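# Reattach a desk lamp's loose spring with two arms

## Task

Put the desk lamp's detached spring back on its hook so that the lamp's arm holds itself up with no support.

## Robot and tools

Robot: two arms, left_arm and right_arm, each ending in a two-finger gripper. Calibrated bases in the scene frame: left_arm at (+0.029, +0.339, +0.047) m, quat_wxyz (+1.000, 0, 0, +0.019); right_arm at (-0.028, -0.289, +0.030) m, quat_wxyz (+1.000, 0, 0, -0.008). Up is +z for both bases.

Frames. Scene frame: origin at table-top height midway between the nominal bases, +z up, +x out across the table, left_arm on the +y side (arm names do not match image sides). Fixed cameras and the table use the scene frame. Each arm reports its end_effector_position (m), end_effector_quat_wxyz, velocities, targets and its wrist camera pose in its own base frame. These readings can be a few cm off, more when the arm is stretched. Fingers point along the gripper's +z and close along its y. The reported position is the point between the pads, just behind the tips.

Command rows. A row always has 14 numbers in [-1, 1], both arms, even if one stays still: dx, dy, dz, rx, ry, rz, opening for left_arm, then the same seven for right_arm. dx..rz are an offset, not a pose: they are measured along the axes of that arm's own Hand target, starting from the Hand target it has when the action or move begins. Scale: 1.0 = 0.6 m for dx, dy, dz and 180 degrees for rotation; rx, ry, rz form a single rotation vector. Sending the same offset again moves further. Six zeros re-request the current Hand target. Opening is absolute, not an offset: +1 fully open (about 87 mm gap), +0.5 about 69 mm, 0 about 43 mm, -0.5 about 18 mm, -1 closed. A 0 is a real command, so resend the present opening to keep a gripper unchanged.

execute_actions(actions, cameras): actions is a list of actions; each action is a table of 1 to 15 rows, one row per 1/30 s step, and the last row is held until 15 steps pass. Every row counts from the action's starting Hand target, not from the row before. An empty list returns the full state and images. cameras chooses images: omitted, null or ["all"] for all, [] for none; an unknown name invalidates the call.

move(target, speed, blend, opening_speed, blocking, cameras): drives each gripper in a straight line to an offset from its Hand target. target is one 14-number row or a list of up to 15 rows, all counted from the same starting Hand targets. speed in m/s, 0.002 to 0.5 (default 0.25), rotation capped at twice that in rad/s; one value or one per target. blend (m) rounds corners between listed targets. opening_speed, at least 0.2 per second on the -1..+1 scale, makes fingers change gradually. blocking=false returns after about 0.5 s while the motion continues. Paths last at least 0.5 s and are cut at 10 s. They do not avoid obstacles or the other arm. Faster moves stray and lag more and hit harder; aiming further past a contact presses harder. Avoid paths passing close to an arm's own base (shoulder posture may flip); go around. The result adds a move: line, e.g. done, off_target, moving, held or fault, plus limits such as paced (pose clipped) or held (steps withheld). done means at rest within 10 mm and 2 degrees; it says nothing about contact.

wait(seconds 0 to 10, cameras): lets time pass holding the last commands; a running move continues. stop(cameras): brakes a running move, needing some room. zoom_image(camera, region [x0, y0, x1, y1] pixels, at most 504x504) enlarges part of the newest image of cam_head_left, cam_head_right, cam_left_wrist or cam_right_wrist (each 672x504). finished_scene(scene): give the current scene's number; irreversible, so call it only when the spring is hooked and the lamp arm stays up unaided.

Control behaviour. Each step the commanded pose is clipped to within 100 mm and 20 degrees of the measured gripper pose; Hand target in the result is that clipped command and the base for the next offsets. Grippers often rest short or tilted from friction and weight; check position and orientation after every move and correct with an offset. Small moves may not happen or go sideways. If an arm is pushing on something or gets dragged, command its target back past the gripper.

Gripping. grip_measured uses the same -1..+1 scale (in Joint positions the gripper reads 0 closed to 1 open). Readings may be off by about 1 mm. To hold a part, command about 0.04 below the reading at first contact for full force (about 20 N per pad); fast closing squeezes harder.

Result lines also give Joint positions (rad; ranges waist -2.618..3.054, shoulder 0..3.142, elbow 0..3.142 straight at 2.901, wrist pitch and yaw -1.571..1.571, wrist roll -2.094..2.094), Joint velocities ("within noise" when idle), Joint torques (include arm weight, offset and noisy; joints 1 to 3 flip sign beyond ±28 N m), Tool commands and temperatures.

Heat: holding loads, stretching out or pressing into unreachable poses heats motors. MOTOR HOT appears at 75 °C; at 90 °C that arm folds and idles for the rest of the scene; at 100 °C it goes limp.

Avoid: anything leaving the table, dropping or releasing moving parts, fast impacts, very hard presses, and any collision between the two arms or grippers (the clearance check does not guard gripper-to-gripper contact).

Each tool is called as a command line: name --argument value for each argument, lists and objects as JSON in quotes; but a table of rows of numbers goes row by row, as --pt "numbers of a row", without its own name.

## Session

execute_actions --actions '[]'

zoom_image --camera "cam_head_left" --region '[0, 150, 300, 450]'

zoom_image --camera "cam_head_right" --region '[0, 150, 300, 450]'

Scene clock: 0.00 s.
left_arm: end_effector_position=(+0.1797, -0.2411, +0.0662) grip_measured=+1.000 end_effector_quat_wxyz=(+0.330, -0.099, +0.938, -0.030) | right_arm: end_effector_position=(+0.0743, -0.3145, +0.2158) grip_measured=+0.981 end_effector_quat_wxyz=(+0.516, +0.649, +0.430, -0.357)
Joint positions: left_arm=[-1.161 1.468 0.919 -0.721 -0.615 -1.275 1] | right_arm=[-1.18 0.816 0.585 -0.002 0.401 0.472 0.99]
Joint velocities: within noise
Joint torques (N m): no reading
Motor temperatures (°C): left_arm=[27 34 34 28 27 25 27] | right_arm=[28 46 41 28 23 24 26]
Heat: left arm: 34 °C; right arm: 46 °C.
Hand target: left_arm +0.1820, -0.2459, +0.0728; +0.334, -0.103, +0.936, -0.042 | right_arm +0.0748, -0.3157, +0.2229; +0.523, +0.646, +0.426, -0.359
Tool commands: left_gripper/opening=+1.0 right_gripper/opening=+1.0

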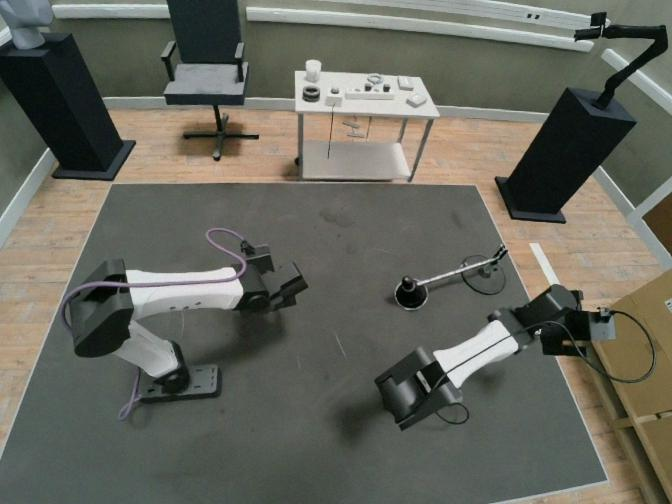

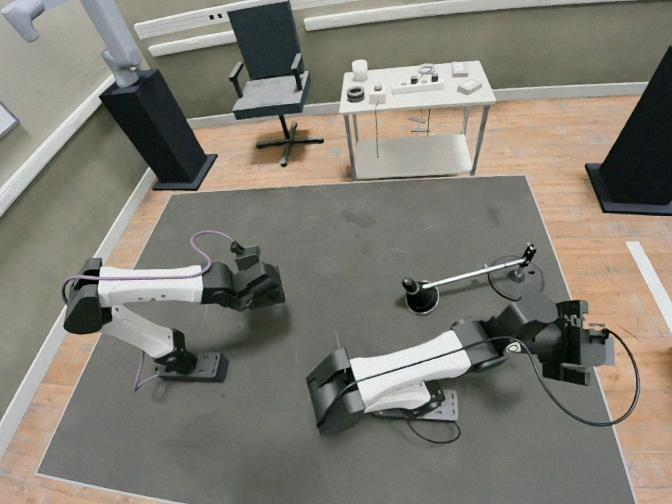

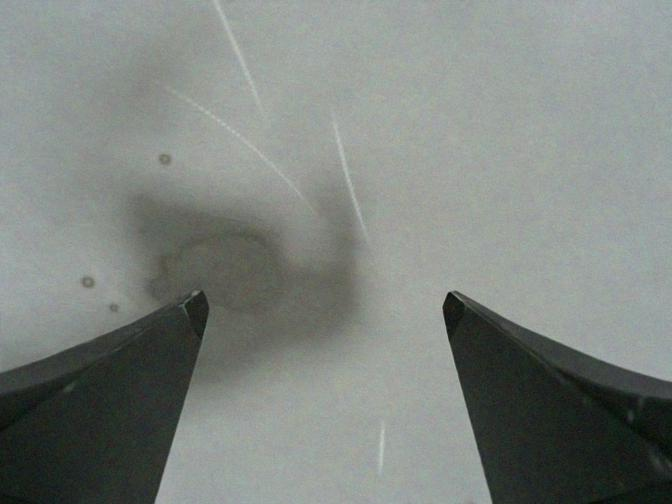

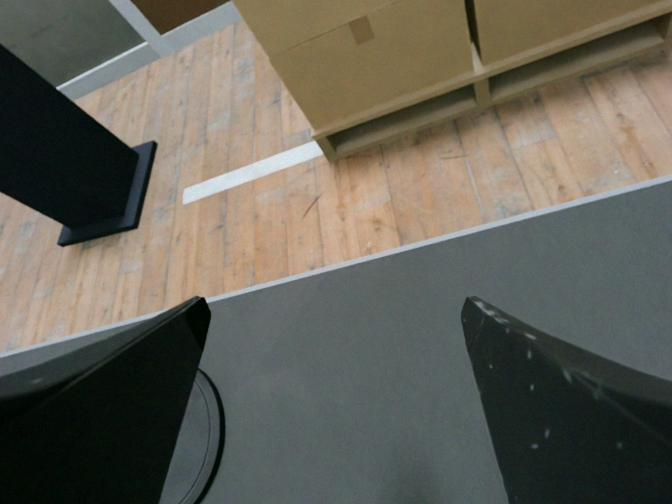

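Scaled by 1.680 from the camera's 672x504 image, which has a finer 960x720 frame.

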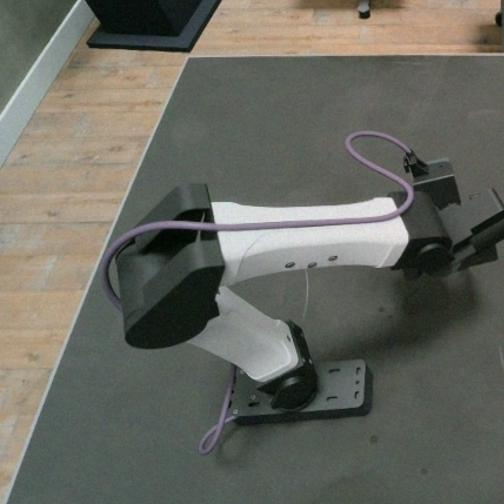

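Scaled by 1.680 from the camera's 672x504 image, which has a finer 960x720 frame.

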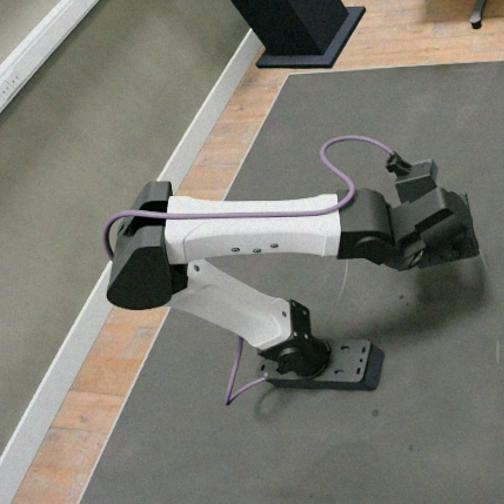

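Scene 1 solved. Zoom the lamp.

zoom_image --camera "cam_head_left" --region '[380, 220, 540, 330]'

zoom_image --camera "cam_head_right" --region '[390, 220, 570, 330]'

Scaled by 3.150 from the camera's 672x504 image, which has a finer 960x720 frame.

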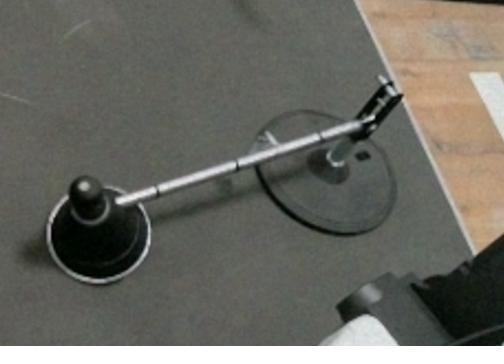

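Scaled by 2.800 from the camera's 672x504 image, which has a finer 960x720 frame.

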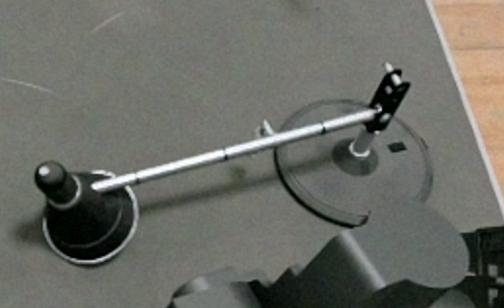

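move --target '[0,0,0,0,0,0,1,-0.105,0.408,-0.255,-0.225,0.251,-0.267,0.5]'

zoom_image --camera "cam_right_wrist" --region '[100, 0, 604, 400]'

Scene clock: 29.73 s.
left_arm: end_effector_position=(+0.1797, -0.2411, +0.0662) grip_measured=+1.000 end_effector_quat_wxyz=(+0.330, -0.099, +0.938, -0.030) | right_arm: end_effector_position=(+0.2789, -0.2019, +0.3982) grip_measured=+0.500 end_effector_quat_wxyz=(+0.390, +0.300, +0.861, -0.130)
Joint positions: left_arm=[-1.161 1.468 0.919 -0.721 -0.615 -1.275 1] | right_arm=[-0.616 1.734 2.559 -1.55 0.03 0.04 0.75]
Joint torques (N m): left_arm=[0.12 -5.04 6.32 0.9 -0.33 -0.09] | right_arm=[0.27 -5.14 6.75 1.37 -0.07 -0.19]
Motor temperatures (°C): left_arm=[27 35 36 28 27 25 27] | right_arm=[28 44 45 33 23 24 26]
Hand target: left_arm +0.1820, -0.2459, +0.0728; +0.334, -0.103, +0.936, -0.042 | right_arm +0.2800, -0.1992, +0.4006; +0.325, +0.299, +0.891, -0.108
Off the commanded pose: left_arm 0.008 m, 1 deg | right_arm 0.004 m, 9 deg.
joint sent to its limit (right arm) — joint 4 (wrist pitch), lower limit. The joint targets are off in orientation, not in position.
move: off_target (right_arm)

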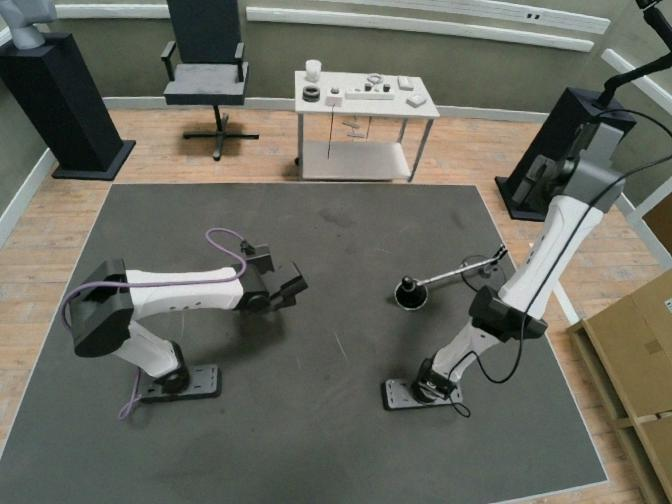

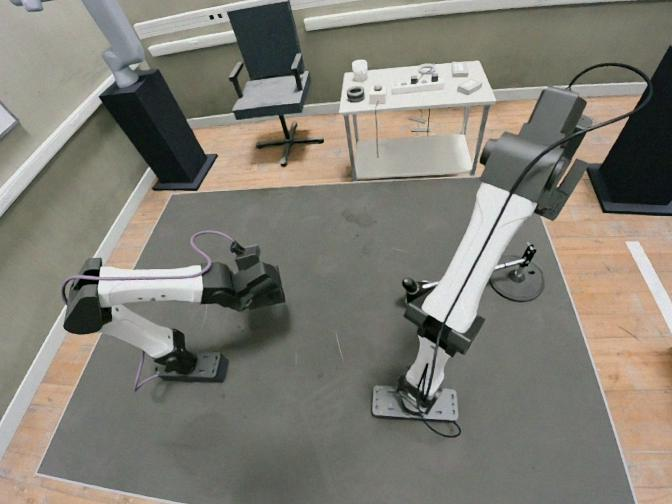

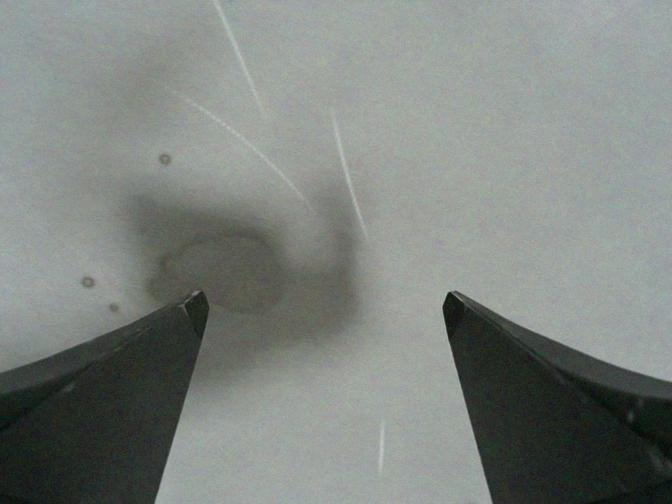

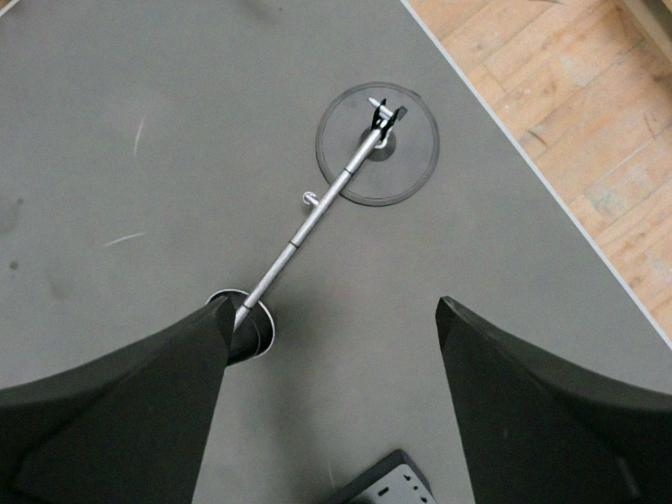

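Scaled by 1.000.

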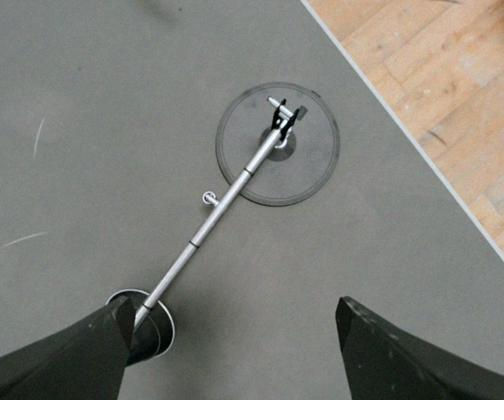

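move --target '[0,0,0,0,0,0,1,-0.04,-0.095,0.512,0.068,0.215,0.186,0.5]' --cameras '["cam_right_wrist"]'

Scene clock: 41.37 s.
left_arm: end_effector_position=(+0.1797, -0.2411, +0.0662) grip_measured=+1.000 end_effector_quat_wxyz=(+0.330, -0.099, +0.938, -0.030) | right_arm: end_effector_position=(+0.4136, -0.3665, +0.1711) grip_measured=+0.500 end_effector_quat_wxyz=(+0.278, +0.568, +0.774, -0.039)
Joint positions: left_arm=[-1.161 1.468 0.919 -0.721 -0.615 -1.275 1] | right_arm=[-0.759 2.52 2.839 -1.321 0.008 0.505 0.75]
Joint torques (N m): left_arm=[0.13 -5.04 6.3 0.91 -0.33 -0.09] | right_arm=[-0.95 -13.75 9.47 1.36 -0.04 0.08]
Hand target: left_arm +0.1820, -0.2459, +0.0728; +0.334, -0.103, +0.936, -0.042 | right_arm +0.4183, -0.3742, +0.1807; +0.109, +0.585, +0.804, -0.016
Off the commanded pose: left_arm 0.008 m, 1 deg | right_arm 0.013 m, 33 deg; orientation clipped.
elbow stopped short (right arm): the move would have taken joint 3 (elbow) straighter than the controller allows.
move: off_target (right_arm); limits=paced
Images, in order: cam_right_wrist.

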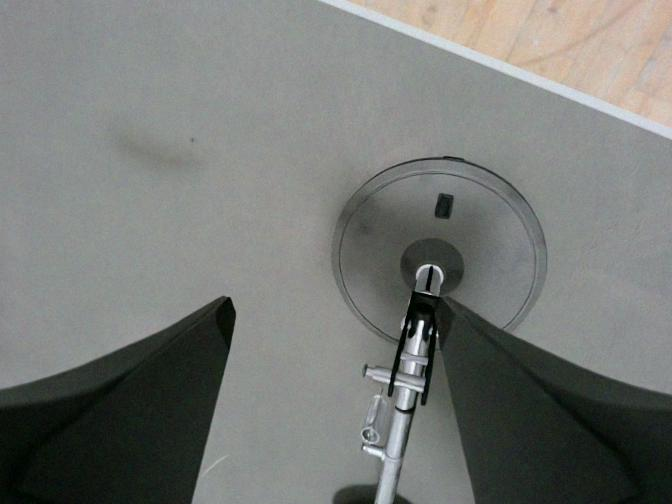

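move --target '[0,0,0,0,0,0,1,0.103,-0.026,-0.023,0.032,0.062,0,0.5]' --cameras '["cam_right_wrist"]'

Scene clock: 68.17 s.
left_arm: end_effector_position=(+0.1797, -0.2411, +0.0662) grip_measured=+1.000 end_effector_quat_wxyz=(+0.330, -0.099, +0.938, -0.030) | right_arm: end_effector_position=(+0.3807, -0.3239, +0.1542) grip_measured=+0.500 end_effector_quat_wxyz=(+0.171, +0.590, +0.789, -0.016)
Joint positions: left_arm=[-1.161 1.468 0.919 -0.721 -0.615 -1.275 1] | right_arm=[-0.749 2.52 2.839 -1.544 -0.004 0.536 0.75]
Joint torques (N m): left_arm=[0.13 -5.05 6.32 0.9 -0.33 -0.09] | right_arm=[0.32 -17.76 9.14 0.73 -0.06 0.11]
Motor temperatures (°C): left_arm=[27 36 38 27 27 25 27] | right_arm=[28 59 49 31 23 24 25]
Heat: left arm: 38 °C; right arm: 59 °C.
Hand target: left_arm +0.1820, -0.2459, +0.0728; +0.334, -0.103, +0.936, -0.042 | right_arm +0.3833, -0.3192, +0.1806; +0.001, +0.589, +0.808, +0.001
Off the commanded pose: left_arm 0.008 m, 1 deg | right_arm 0.027 m, 20 deg.
elbow stopped short (right arm): the move would have taken joint 3 (elbow) straighter than the controller allows.
move: off_target (right_arm); limits=paced
Images, in order: cam_right_wrist.

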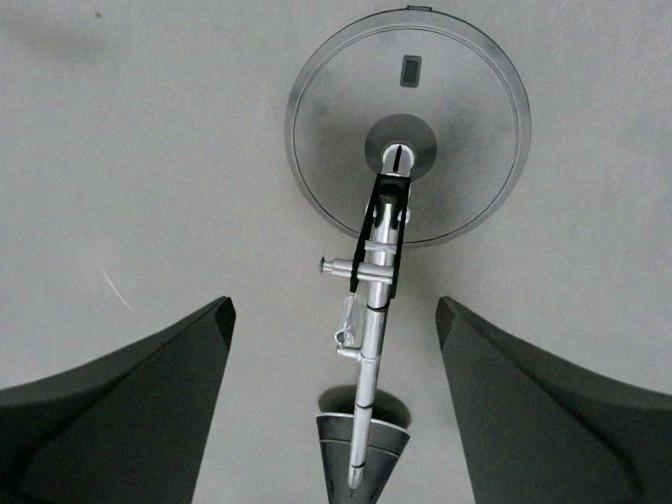

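move --target '[0,0,0,0,0,0,1,0.035,-0.022,0.075,0,0,0,0.5]' --speed 0.12 --cameras '["cam_right_wrist"]'

Scene clock: 73.77 s.
left_arm: end_effector_position=(+0.1797, -0.2411, +0.0662) grip_measured=+1.000 end_effector_quat_wxyz=(+0.330, -0.099, +0.938, -0.030) | right_arm: end_effector_position=(+0.3658, -0.3098, +0.1171) grip_measured=+0.500 end_effector_quat_wxyz=(+0.097, +0.597, +0.797, -0.008)
Joint positions: left_arm=[-1.161 1.468 0.919 -0.721 -0.615 -1.275 1] | right_arm=[-0.749 2.519 2.693 -1.549 -0.005 0.537 0.75]
Joint torques (N m): left_arm=[0.13 -5.04 6.32 0.91 -0.34 -0.09] | right_arm=[0.34 -18.55 5.33 0.5 -0.01 -0.1]
Hand target: left_arm +0.1820, -0.2459, +0.0728; +0.334, -0.103, +0.936, -0.042 | right_arm +0.3644, -0.3033, +0.1355; +0.001, +0.589, +0.808, +0.001
Off the commanded pose: left_arm 0.008 m, 1 deg | right_arm 0.020 m, 11 deg.
joint sent to its limit (right arm) — joint 4 (wrist pitch), lower limit. The joint targets are off in orientation, not in position.
move: off_target (right_arm)
Images, in order: cam_right_wrist.

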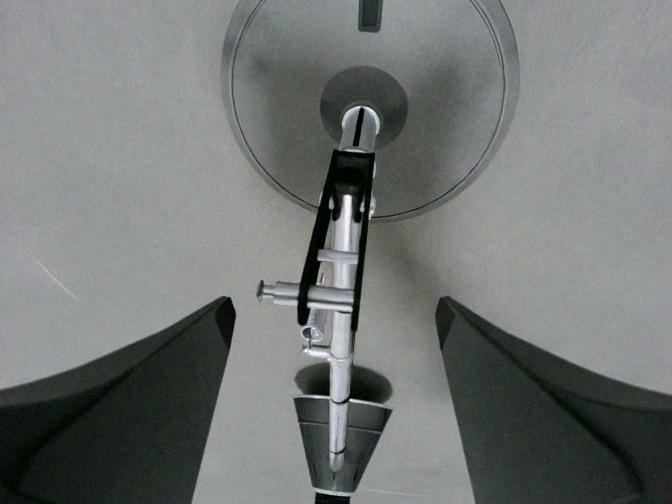

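move --target '[0,0,0,0,0,0,1,0.01,0.012,0.105,0,0,0,0.5]' --speed 0.1 --cameras '["cam_right_wrist"]'

Scene clock: 78.50 s.
left_arm: end_effector_position=(+0.1797, -0.2411, +0.0662) grip_measured=+1.000 end_effector_quat_wxyz=(+0.330, -0.099, +0.938, -0.030) | right_arm: end_effector_position=(+0.3699, -0.3002, +0.0765) grip_measured=+0.500 end_effector_quat_wxyz=(+0.051, +0.590, +0.805, -0.002)
Joint positions: left_arm=[-1.161 1.468 0.919 -0.721 -0.615 -1.275 1] | right_arm=[-0.728 2.603 2.684 -1.549 -0.005 0.537 0.75]
Joint torques (N m): left_arm=[0.13 -5.04 6.32 0.91 -0.34 -0.1] | right_arm=[0.4 -13.7 6.26 0.33 0.07 0.02]
Motor temperatures (°C): left_arm=[27 36 38 27 27 25 27] | right_arm=[28 64 48 30 23 24 25]
Heat: left arm: 38 °C; right arm: 64 °C.
Hand target: left_arm +0.1820, -0.2459, +0.0728; +0.334, -0.103, +0.936, -0.042 | right_arm +0.3696, -0.2953, +0.0726; +0.001, +0.589, +0.808, +0.001
Off the commanded pose: left_arm 0.008 m, 1 deg | right_arm 0.006 m, 6 deg.
joint sent to its limit (right arm) — joint 4 (wrist pitch), lower limit. The joint targets are off in orientation, not in position.
move: off_target (right_arm)
Images, in order: cam_right_wrist.

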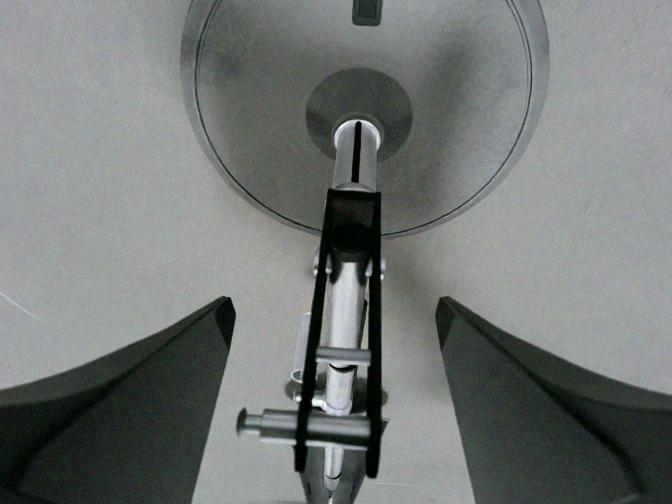

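move --pt "0 0 0 0 0 0 1 0 0.006 0.03 0 0 0 0.5" --pt "0 0 0 0 0 0 1 0 0.006 0.03 0 0 0 -0.5" --speed 0.1 --opening_speed 0.6 --cameras '["cam_right_wrist"]'

Scene clock: 84.87 s.
left_arm: end_effector_position=(+0.1797, -0.2411, +0.0662) grip_measured=+1.000 end_effector_quat_wxyz=(+0.330, -0.099, +0.938, -0.030) | right_arm: end_effector_position=(+0.3682, -0.2988, +0.0559) grip_measured=-0.320 end_effector_quat_wxyz=(+0.027, +0.590, +0.807, -0.014)
Joint positions: left_arm=[-1.161 1.468 0.919 -0.721 -0.615 -1.275 1] | right_arm=[-0.718 2.648 2.685 -1.55 0.024 0.544 0.34]
Joint torques (N m): left_arm=[0.14 -5.03 6.31 0.9 -0.33 -0.1] | right_arm=[0.13 -13.18 8.57 0.28 -0.22 0.01]
Hand target: left_arm +0.1820, -0.2459, +0.0728; +0.334, -0.103, +0.936, -0.042 | right_arm +0.3730, -0.2941, +0.0544; +0.001, +0.589, +0.808, +0.001
Off the commanded pose: left_arm 0.008 m, 1 deg | right_arm 0.007 m, 4 deg.
joint sent to its limit (right arm) — joint 4 (wrist pitch), lower limit. The joint targets are off in orientation, not in position.
move: off_target (right_arm); target 2's new opening was sent with right_arm's hand 0.004 m and 3 deg from that target
Images, in order: cam_right_wrist.

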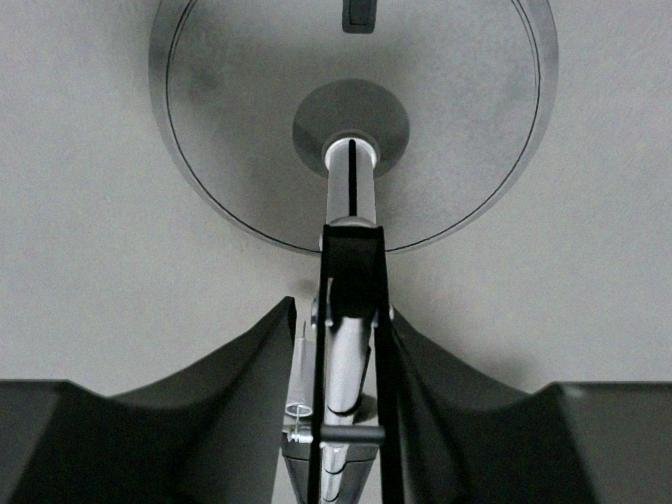

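move --target '[0,0.33,-0.42,0,0,0,1,0,0,0,0,0,0,-0.55]' --cameras '[]'

move --target '[0,0,0,0,0,0,1,0.365,0.224,0,0,0,-0.22,-0.55]' --speed 0.1

Scene clock: 97.23 s.
left_arm: end_effector_position=(-0.0061, -0.0502, +0.2347) grip_measured=+1.000 end_effector_quat_wxyz=(+0.475, -0.030, +0.835, -0.277) | right_arm: end_effector_position=(+0.3682, -0.2989, +0.0559) grip_measured=-0.320 end_effector_quat_wxyz=(+0.027, +0.590, +0.807, -0.014)
Joint positions: left_arm=[-0.3 0.017 1.169 -1.565 0.175 -0.486 1] | right_arm=[-0.718 2.648 2.685 -1.55 0.024 0.545 0.34]
Joint torques (N m): left_arm=[0.95 4.37 3.23 1.98 0.11 0.03] | right_arm=[0.12 -13.2 8.54 0.28 -0.23 -0.01]
Hand target: left_arm -0.0105, -0.0504, +0.2383; +0.398, -0.074, +0.903, -0.143 | right_arm +0.3730, -0.2942, +0.0544; +0.001, +0.589, +0.808, +0.001
Off the commanded pose: left_arm 0.006 m, 35 deg; orientation clipped | right_arm 0.007 m, 4 deg.
shoulder posture changed (left arm): the wrist came as close to joint 1's axis as it can, and the arm is now in the other of its two shoulder postures.
joint read past its limit (left arm) — joint 4 (wrist pitch), lower limit.
joint sent to its limit (left arm) — joint 2 (shoulder), lower limit; joint 4 (wrist pitch), lower limit. The joint targets are off in orientation, not in position.
joint sent to its limit (right arm) — joint 4 (wrist pitch), lower limit. The joint targets are off in orientation, not in position.
move: off_target (left_arm, right_arm); limits=paced

Scene clock: 101.23 s.
left_arm: end_effector_position=(-0.0055, -0.0504, +0.2346) grip_measured=+1.000 end_effector_quat_wxyz=(+0.478, -0.033, +0.835, -0.272) | right_arm: end_effector_position=(+0.4337, -0.0739, +0.0551) grip_measured=-0.385 end_effector_quat_wxyz=(+0.023, +0.299, +0.953, -0.042)
Joint positions: left_arm=[-0.285 0.017 1.169 -1.565 0.177 -0.481 1] | right_arm=[-0.173 2.414 2.244 -1.365 0.09 0.434 0.307]
Joint torques (N m): left_arm=[0.12 4.38 3.3 1.97 0.11 0.02] | right_arm=[2.37 -12.03 9.24 -0.01 -0.9 -0.12]
Hand target: left_arm -0.0105, -0.0504, +0.2383; +0.398, -0.074, +0.903, -0.143 | right_arm +0.4337, -0.0445, +0.0548; +0.001, +0.280, +0.960, +0.001
Off the commanded pose: left_arm 0.006 m, 20 deg | right_arm 0.029 m, 6 deg.
joint read past its limit (left arm) — joint 4 (wrist pitch), lower limit.
joint sent to its limit (left arm) — joint 2 (shoulder), lower limit; joint 4 (wrist pitch), lower limit. The joint targets are off in orientation, not in position.
move: off_target (left_arm, right_arm)

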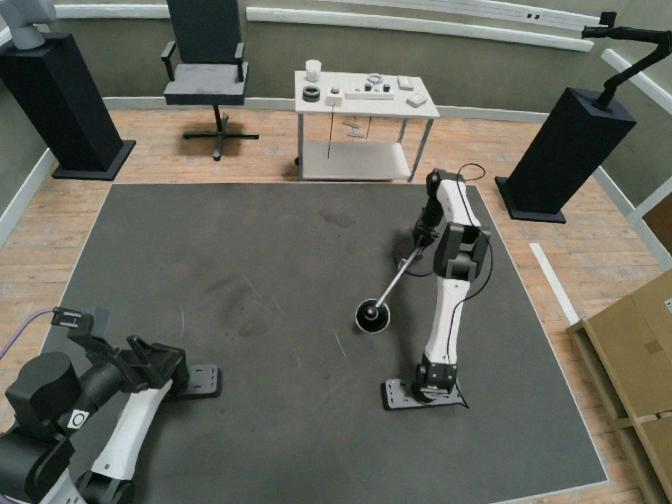

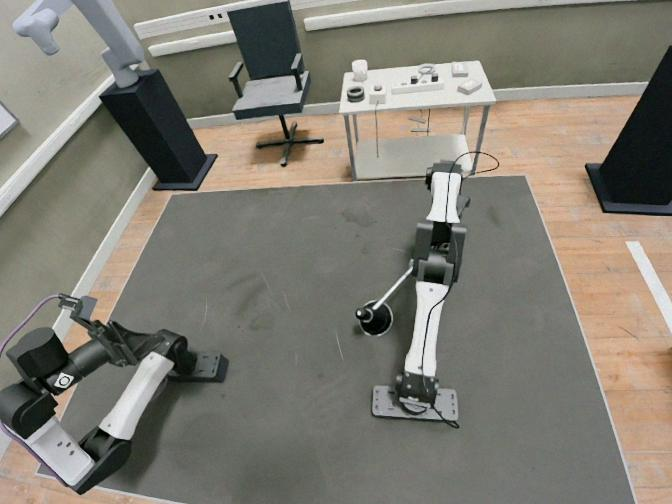

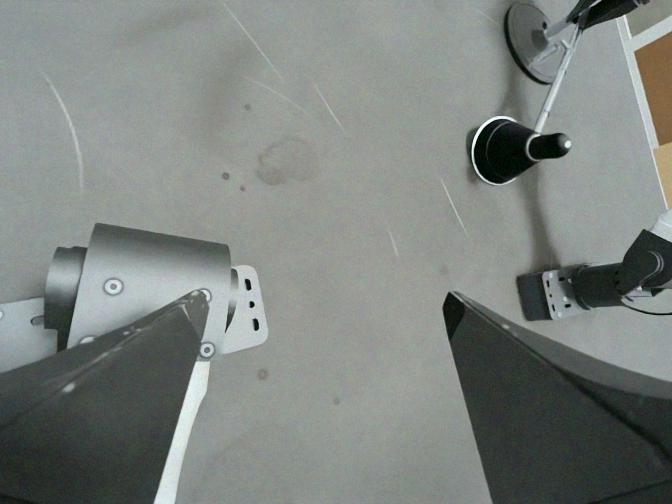

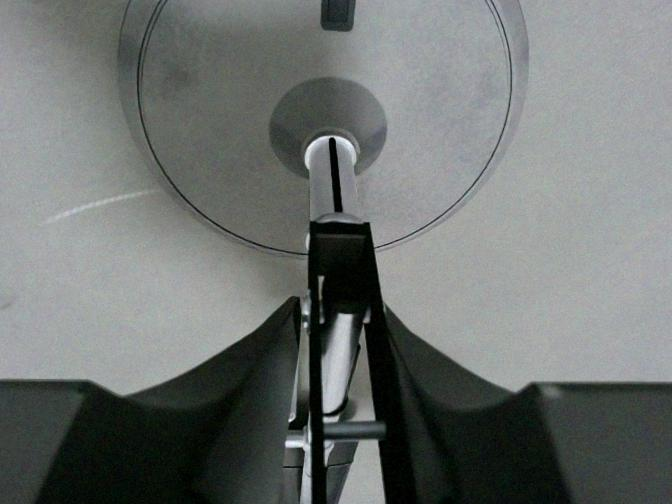

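move --target '[0,0,0,0,0,0,1,0.2,0.495,0,0,0,-0.28,-0.6]' --speed 0.1

Scene clock: 110.20 s.
left_arm: end_effector_position=(-0.0054, -0.0504, +0.2345) grip_measured=+1.000 end_effector_quat_wxyz=(+0.478, -0.034, +0.835, -0.271) | right_arm: end_effector_position=(+0.4658, +0.2222, +0.0530) grip_measured=-0.390 end_effector_quat_wxyz=(+0.126, -0.134, +0.983, -0.016)
Joint positions: left_arm=[-0.282 0.017 1.169 -1.565 0.178 -0.478 1] | right_arm=[0.469 2.729 2.835 -1.447 0.113 0.185 0.305]
Joint torques (N m): left_arm=[-0.06 4.37 3.32 1.98 0.11 0] | right_arm=[2.3 -13.89 9.98 1.98 -0.95 -0.22]
Hand target: left_arm -0.0105, -0.0504, +0.2383; +0.398, -0.074, +0.903, -0.143 | right_arm +0.4921, +0.2706, +0.0551; +0.001, -0.156, +0.988, +0.000
Off the commanded pose: left_arm 0.006 m, 20 deg | right_arm 0.055 m, 15 deg.
elbow stopped short (right arm): the move would have taken joint 3 (elbow) straighter than the controller allows.
joint read past its limit (left arm) — joint 4 (wrist pitch), lower limit.
joint sent to its limit (left arm) — joint 2 (shoulder), lower limit; joint 4 (wrist pitch), lower limit. The joint targets are off in orientation, not in position.
move: off_target (left_arm, right_arm)

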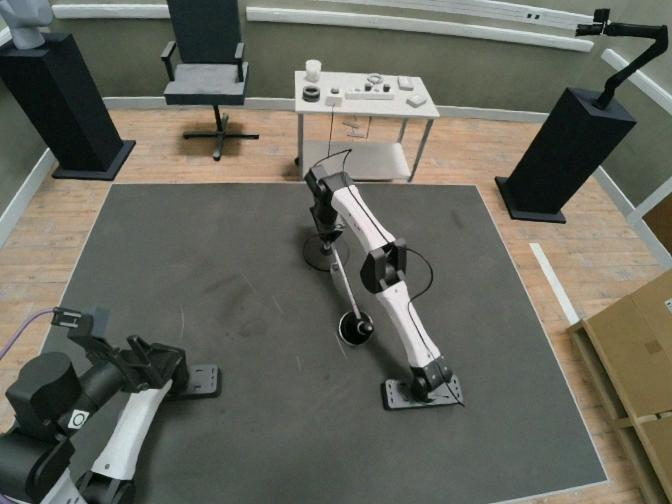

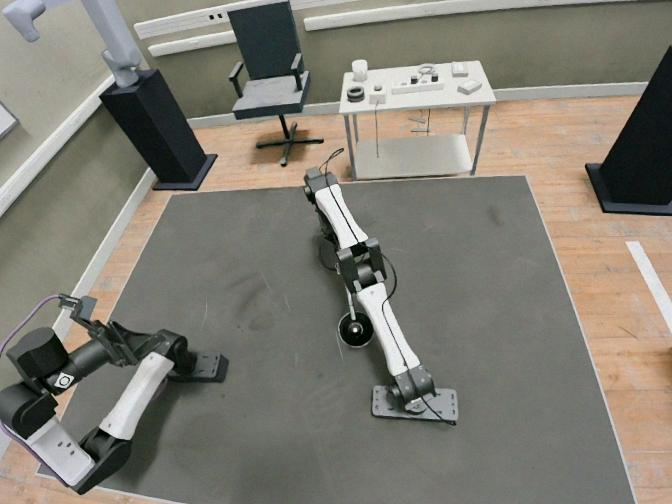

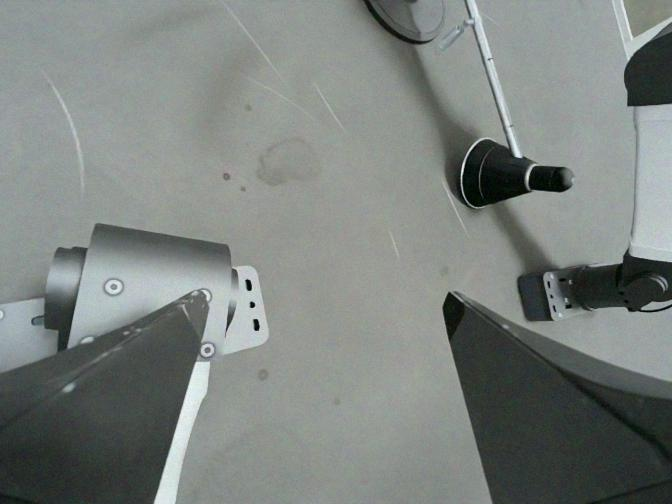

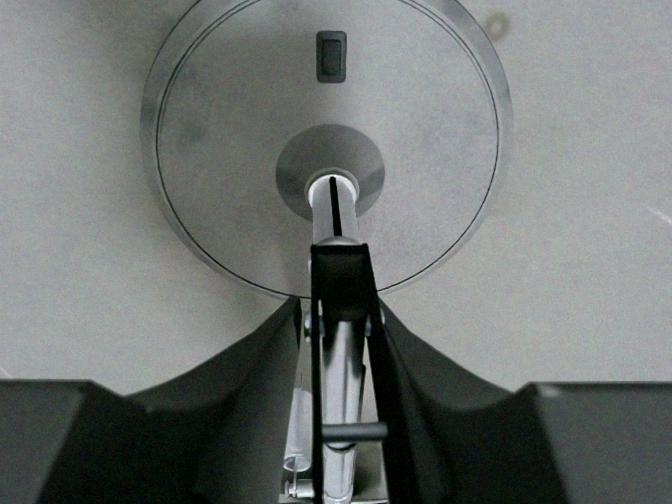

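move --pt "0 0 0 0 0 0 1 0.066 -0.063 0 0 0 0 -0.6" --pt "0 0 0 0 0 0 1 0.066 -0.063 0 0 0 0 0.5" --pt "0 0 0 0 0 0 1 0.066 -0.063 -0.25 0 0 0 0.5" --pt "-0.362 -0.105 0.367 -0.048 -0.123 0.0915 0 0.392 -0.259 -0.658 0.015 -0.22 0.042 0.5" --speed 0.2

Scene clock: 127.83 s.
left_arm: end_effector_position=(+0.3018, -0.1027, +0.3212) grip_measured=+0.000 end_effector_quat_wxyz=(+0.652, -0.180, +0.684, +0.272) | right_arm: end_effector_position=(+0.3186, +0.0522, +0.4458) grip_measured=+0.500 end_effector_quat_wxyz=(+0.482, -0.071, +0.872, +0.042)
Joint positions: left_arm=[2.231 0.016 1.752 -1.556 1.578 -0.042 0.5] | right_arm=[0.157 1.684 2.675 -1.552 -0.009 0.001 0.75]
Joint torques (N m): left_arm=[0.9 7.49 -0.95 1.16 -0.02 -0.19] | right_arm=[-0.85 -4.89 5.09 1.5 -0.07 -0.19]
Motor temperatures (°C): left_arm=[27 36 36 32 27 25 27] | right_arm=[28 66 48 31 24 24 26]
Hand target: left_arm +0.2997, -0.1003, +0.2684; +0.624, -0.095, +0.762, +0.144 | right_arm +0.3153, +0.0502, +0.4493; +0.339, -0.082, +0.937, +0.030
Off the commanded pose: left_arm 0.053 m, 42 deg; orientation clipped | right_arm 0.005 m, 18 deg.
elbow stopped short (right arm): the move would have taken joint 3 (elbow) straighter than the controller allows.
joint sent to its limit (left arm) — joint 2 (shoulder), lower limit; joint 4 (wrist pitch), lower limit; joint 5 (wrist yaw), upper limit. The joint targets are off in position and orientation.
joint sent to its limit (right arm) — joint 4 (wrist pitch), lower limit. The joint targets are off in orientation, not in position.
move: off_target (left_arm, right_arm); target 2's new opening was sent with right_arm's hand 0.006 m and 14 deg from that target; target 4's new opening was sent with left_arm's hand 0.053 m and 42 deg from that target; limits=paced

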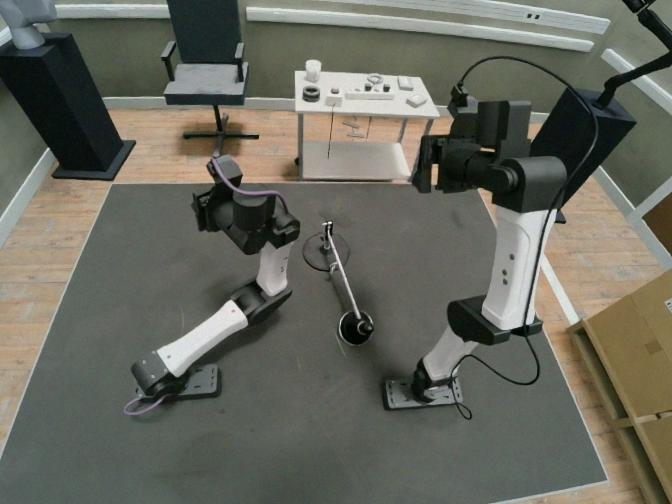

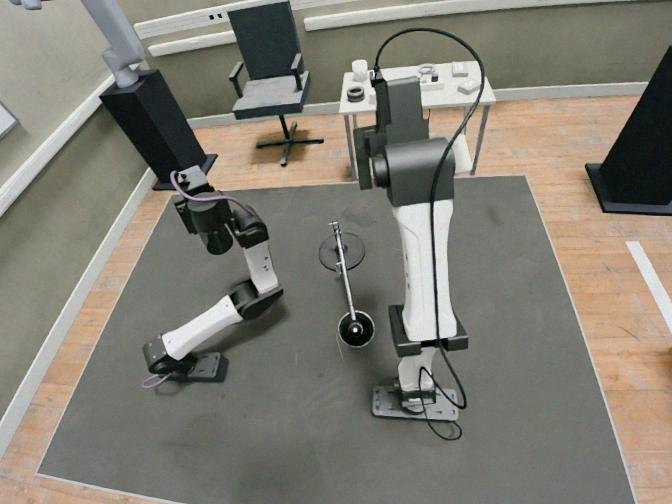

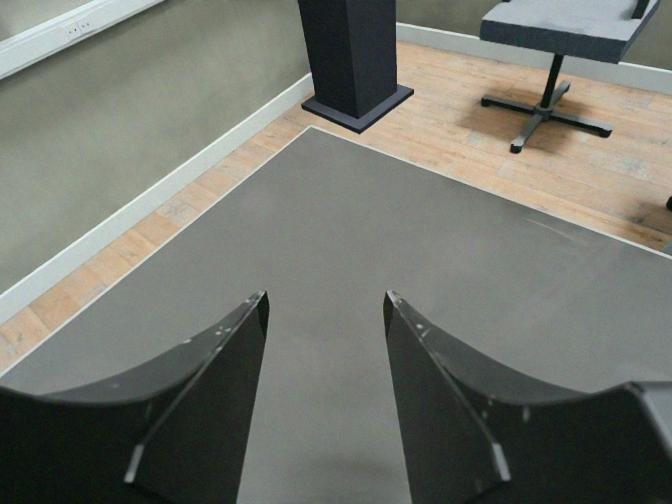

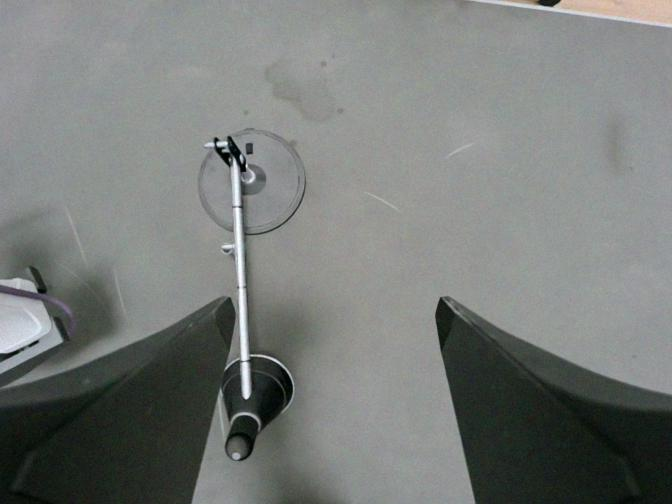

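move --target '[0.14,0.825,-0.582,-0.58,0.067,-0.18,0,0,0,0,0,0,0,0.5]' --speed 0.2 --cameras '["cam_head_left"]'

Scene clock: 144.70 s.
left_arm: end_effector_position=(-0.1979, +0.2444, +0.2806) grip_measured=+0.000 end_effector_quat_wxyz=(-0.242, +0.748, -0.367, -0.497) | right_arm: end_effector_position=(+0.3186, +0.0522, +0.4458) grip_measured=+0.500 end_effector_quat_wxyz=(+0.482, -0.071, +0.872, +0.042)
Joint positions: left_arm=[2.266 0.943 1.063 -0.521 0.03 0.016 0.5] | right_arm=[0.157 1.684 2.675 -1.552 -0.009 0.001 0.75]
Joint torques (N m): left_arm=[-0.64 -1.11 8.38 2.21 -0.11 -0.2] | right_arm=[-0.87 -4.89 5.09 1.51 -0.07 -0.19]
Motor temperatures (°C): left_arm=[27 37 36 31 27 25 27] | right_arm=[28 58 46 32 23 24 26]
Heat: left arm: 37 °C; right arm: 58 °C.
Hand target: left_arm -0.2008, +0.2498, +0.2981; -0.250, +0.737, -0.358, -0.516 | right_arm +0.3153, +0.0502, +0.4493; +0.339, -0.082, +0.937, +0.030
Off the commanded pose: left_arm 0.019 m, 3 deg | right_arm 0.005 m, 18 deg.
shoulder posture changed (left arm): the wrist came as close to joint 1's axis as it can, and the arm is now in the other of its two shoulder postures.
joint sent to its limit (right arm) — joint 4 (wrist pitch), lower limit. The joint targets are off in orientation, not in position.
move: off_target (left_arm, right_arm)
Images, in order: cam_head_left.

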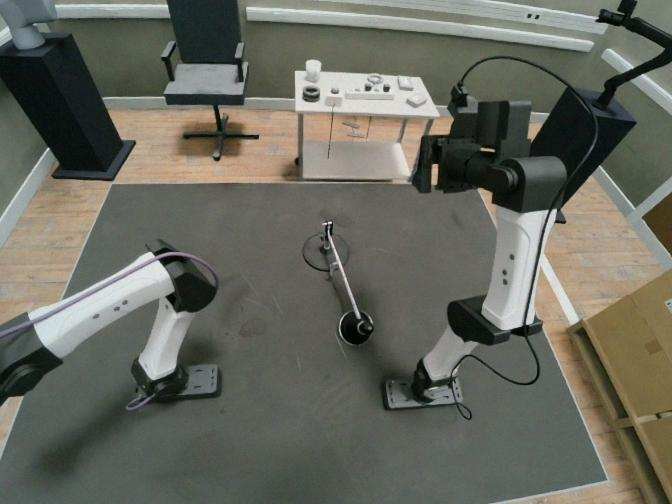

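move --pt "0.041 -0.395 -0.113 0.229 0 0.083 0 0 0 0 0 0 0 0.5" --pt "0.18 -0.533 -0.494 0.459 0 0.167 0 0 0 0 0 0 0 0.5" --speed 0.3 --blend 0.05 --cameras '["cam_head_left"]'

Scene clock: 154.33 s.
left_arm: end_effector_position=(+0.2413, +0.1975, +0.2872) grip_measured=+0.000 end_effector_quat_wxyz=(+0.524, -0.282, +0.780, +0.192) | right_arm: end_effector_position=(+0.3186, +0.0522, +0.4458) grip_measured=+0.500 end_effector_quat_wxyz=(+0.482, -0.071, +0.872, +0.042)
Joint positions: left_arm=[0.674 0.931 1.075 -0.53 -0.023 -0.005 0.5] | right_arm=[0.157 1.684 2.675 -1.552 -0.009 0.001 0.75]
Joint torques (N m): left_arm=[-0.64 -1.17 7.09 2.22 -0.11 -0.19] | right_arm=[-0.87 -4.92 5.08 1.5 -0.07 -0.19]
Hand target: left_arm +0.2456, +0.1995, +0.2981; +0.539, -0.282, +0.769, +0.197 | right_arm +0.3153, +0.0502, +0.4493; +0.339, -0.082, +0.937, +0.030
Off the commanded pose: left_arm 0.012 m, 2 deg | right_arm 0.005 m, 18 deg.
joint sent to its limit (right arm) — joint 4 (wrist pitch), lower limit. The joint targets are off in orientation, not in position.
move: off_target (left_arm, right_arm)
Images, in order: cam_head_left.

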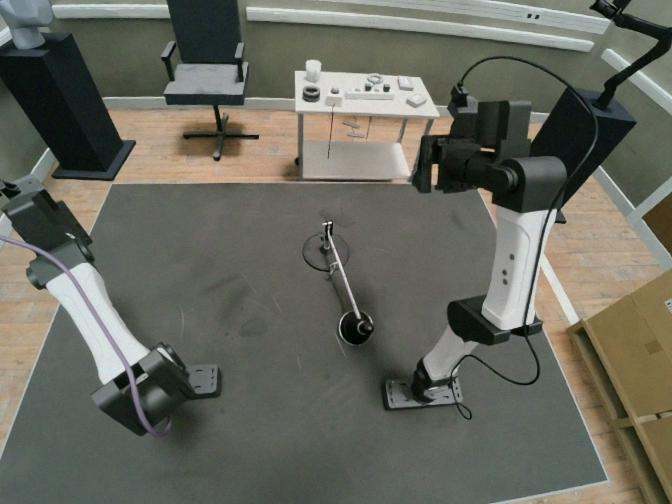

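move --target '[0.517,-0.646,-0.455,0.525,-0.526,0.517,0,0,0,0,0,0,0,0.5]' --speed 0.35 --cameras '["cam_head_left","cam_left_wrist"]'

Scene clock: 166.63 s.
left_arm: end_effector_position=(+0.2190, -0.3228, +0.0930) grip_measured=+0.000 end_effector_quat_wxyz=(+0.566, +0.818, +0.089, +0.054) | right_arm: end_effector_position=(+0.3186, +0.0522, +0.4458) grip_measured=+0.500 end_effector_quat_wxyz=(+0.482, -0.071, +0.872, +0.042)
Joint positions: left_arm=[-0.867 1.462 0.363 0.692 0.464 1.748 0.5] | right_arm=[0.157 1.684 2.675 -1.552 -0.009 0.001 0.75]
Joint torques (N m): left_arm=[-0.57 -3.26 6.69 1.79 0.2 -0.08] | right_arm=[-0.87 -4.9 5.08 1.5 -0.08 -0.19]
Motor temperatures (°C): left_arm=[27 35 38 33 27 25 27] | right_arm=[28 52 45 33 23 24 25]
Heat: left arm: 38 °C; right arm: 52 °C.
Hand target: left_arm +0.2193, -0.3309, +0.1007; +0.572, +0.815, +0.077, +0.054 | right_arm +0.3153, +0.0502, +0.4493; +0.339, -0.082, +0.937, +0.030
Off the commanded pose: left_arm 0.011 m, 2 deg | right_arm 0.005 m, 18 deg.
joint sent to its limit (right arm) — joint 4 (wrist pitch), lower limit. The joint targets are off in orientation, not in position.
move: off_target (left_arm, right_arm)
Images, in order: cam_head_left, cam_left_wrist.

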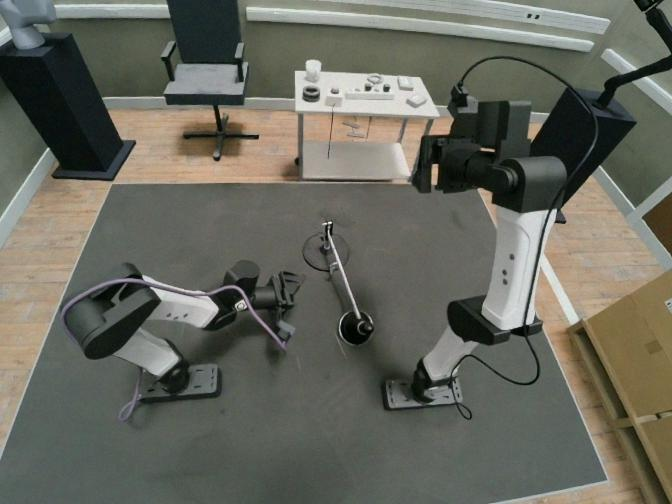

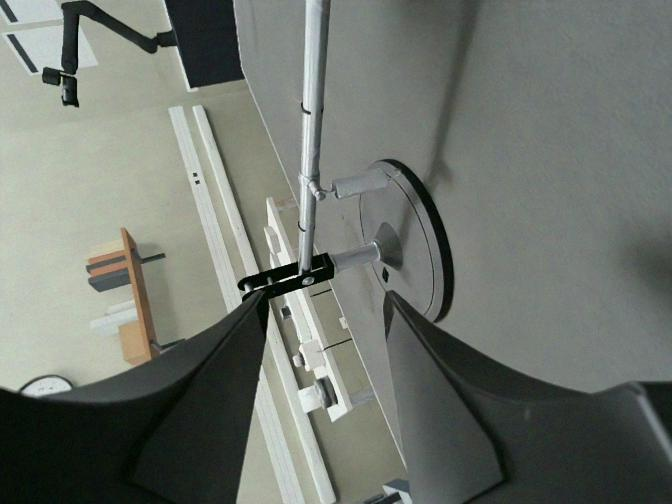

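move --target '[-0.08,0,0.05,0,0,0,0,0,0,0,0,0,0,0.5]' --speed 0.15 --cameras '["cam_left_wrist"]'

Scene clock: 171.33 s.
left_arm: end_effector_position=(+0.1748, -0.3586, +0.0786) grip_measured=+0.000 end_effector_quat_wxyz=(+0.557, +0.826, +0.078, +0.049) | right_arm: end_effector_position=(+0.3186, +0.0522, +0.4458) grip_measured=+0.500 end_effector_quat_wxyz=(+0.482, -0.071, +0.872, +0.042)
Joint positions: left_arm=[-1.102 1.55 0.368 0.782 0.266 1.675 0.5] | right_arm=[0.157 1.684 2.675 -1.552 -0.009 0.001 0.75]
Joint torques (N m): left_arm=[-0.69 -3.58 6.28 2.12 -0.03 -0.25] | right_arm=[-0.87 -4.9 5.09 1.5 -0.07 -0.19]
Hand target: left_arm +0.1775, -0.3675, +0.0904; +0.572, +0.815, +0.077, +0.054 | right_arm +0.3153, +0.0502, +0.4493; +0.339, -0.082, +0.937, +0.030
Off the commanded pose: left_arm 0.015 m, 2 deg | right_arm 0.005 m, 18 deg.
joint sent to its limit (right arm) — joint 4 (wrist pitch), lower limit. The joint targets are off in orientation, not in position.
move: off_target (left_arm, right_arm)
Images, in order: cam_left_wrist.

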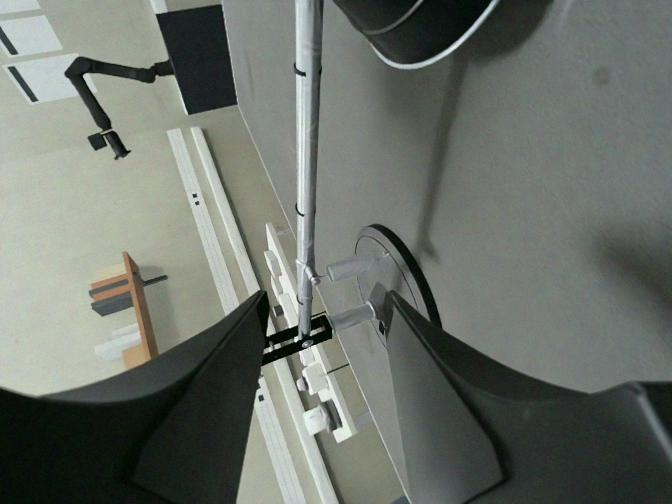

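move --target '[0,0.02,0.1,0,0,0,0,0,0,0,0,0,0,0.5]' --speed 0.12 --cameras '["cam_left_wrist"]'

Scene clock: 178.83 s.
left_arm: end_effector_position=(+0.1870, -0.4181, +0.0707) grip_measured=+0.000 end_effector_quat_wxyz=(+0.557, +0.825, +0.077, +0.050) | right_arm: end_effector_position=(+0.3186, +0.0522, +0.4458) grip_measured=+0.500 end_effector_quat_wxyz=(+0.482, -0.071, +0.872, +0.042)
Joint positions: left_arm=[-1.157 1.788 0.589 0.806 0.214 1.655 0.5] | right_arm=[0.157 1.684 2.675 -1.552 -0.009 0.001 0.75]
Joint torques (N m): left_arm=[-0.65 -5.16 6.16 2.13 -0.02 -0.25] | right_arm=[-0.88 -4.9 5.09 1.5 -0.08 -0.19]
Hand target: left_arm +0.1888, -0.4270, +0.0813; +0.572, +0.815, +0.077, +0.054 | right_arm +0.3153, +0.0502, +0.4493; +0.339, -0.082, +0.937, +0.030
Off the commanded pose: left_arm 0.014 m, 2 deg | right_arm 0.005 m, 18 deg.
joint sent to its limit (right arm) — joint 4 (wrist pitch), lower limit. The joint targets are off in orientation, not in position.
move: off_target (left_arm, right_arm)
Images, in order: cam_left_wrist.

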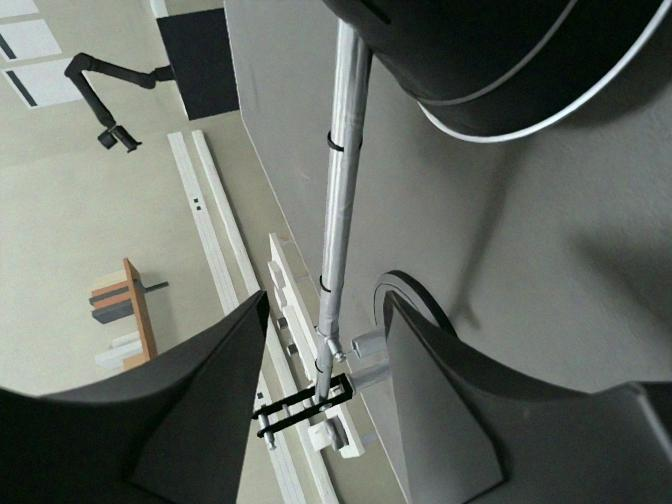

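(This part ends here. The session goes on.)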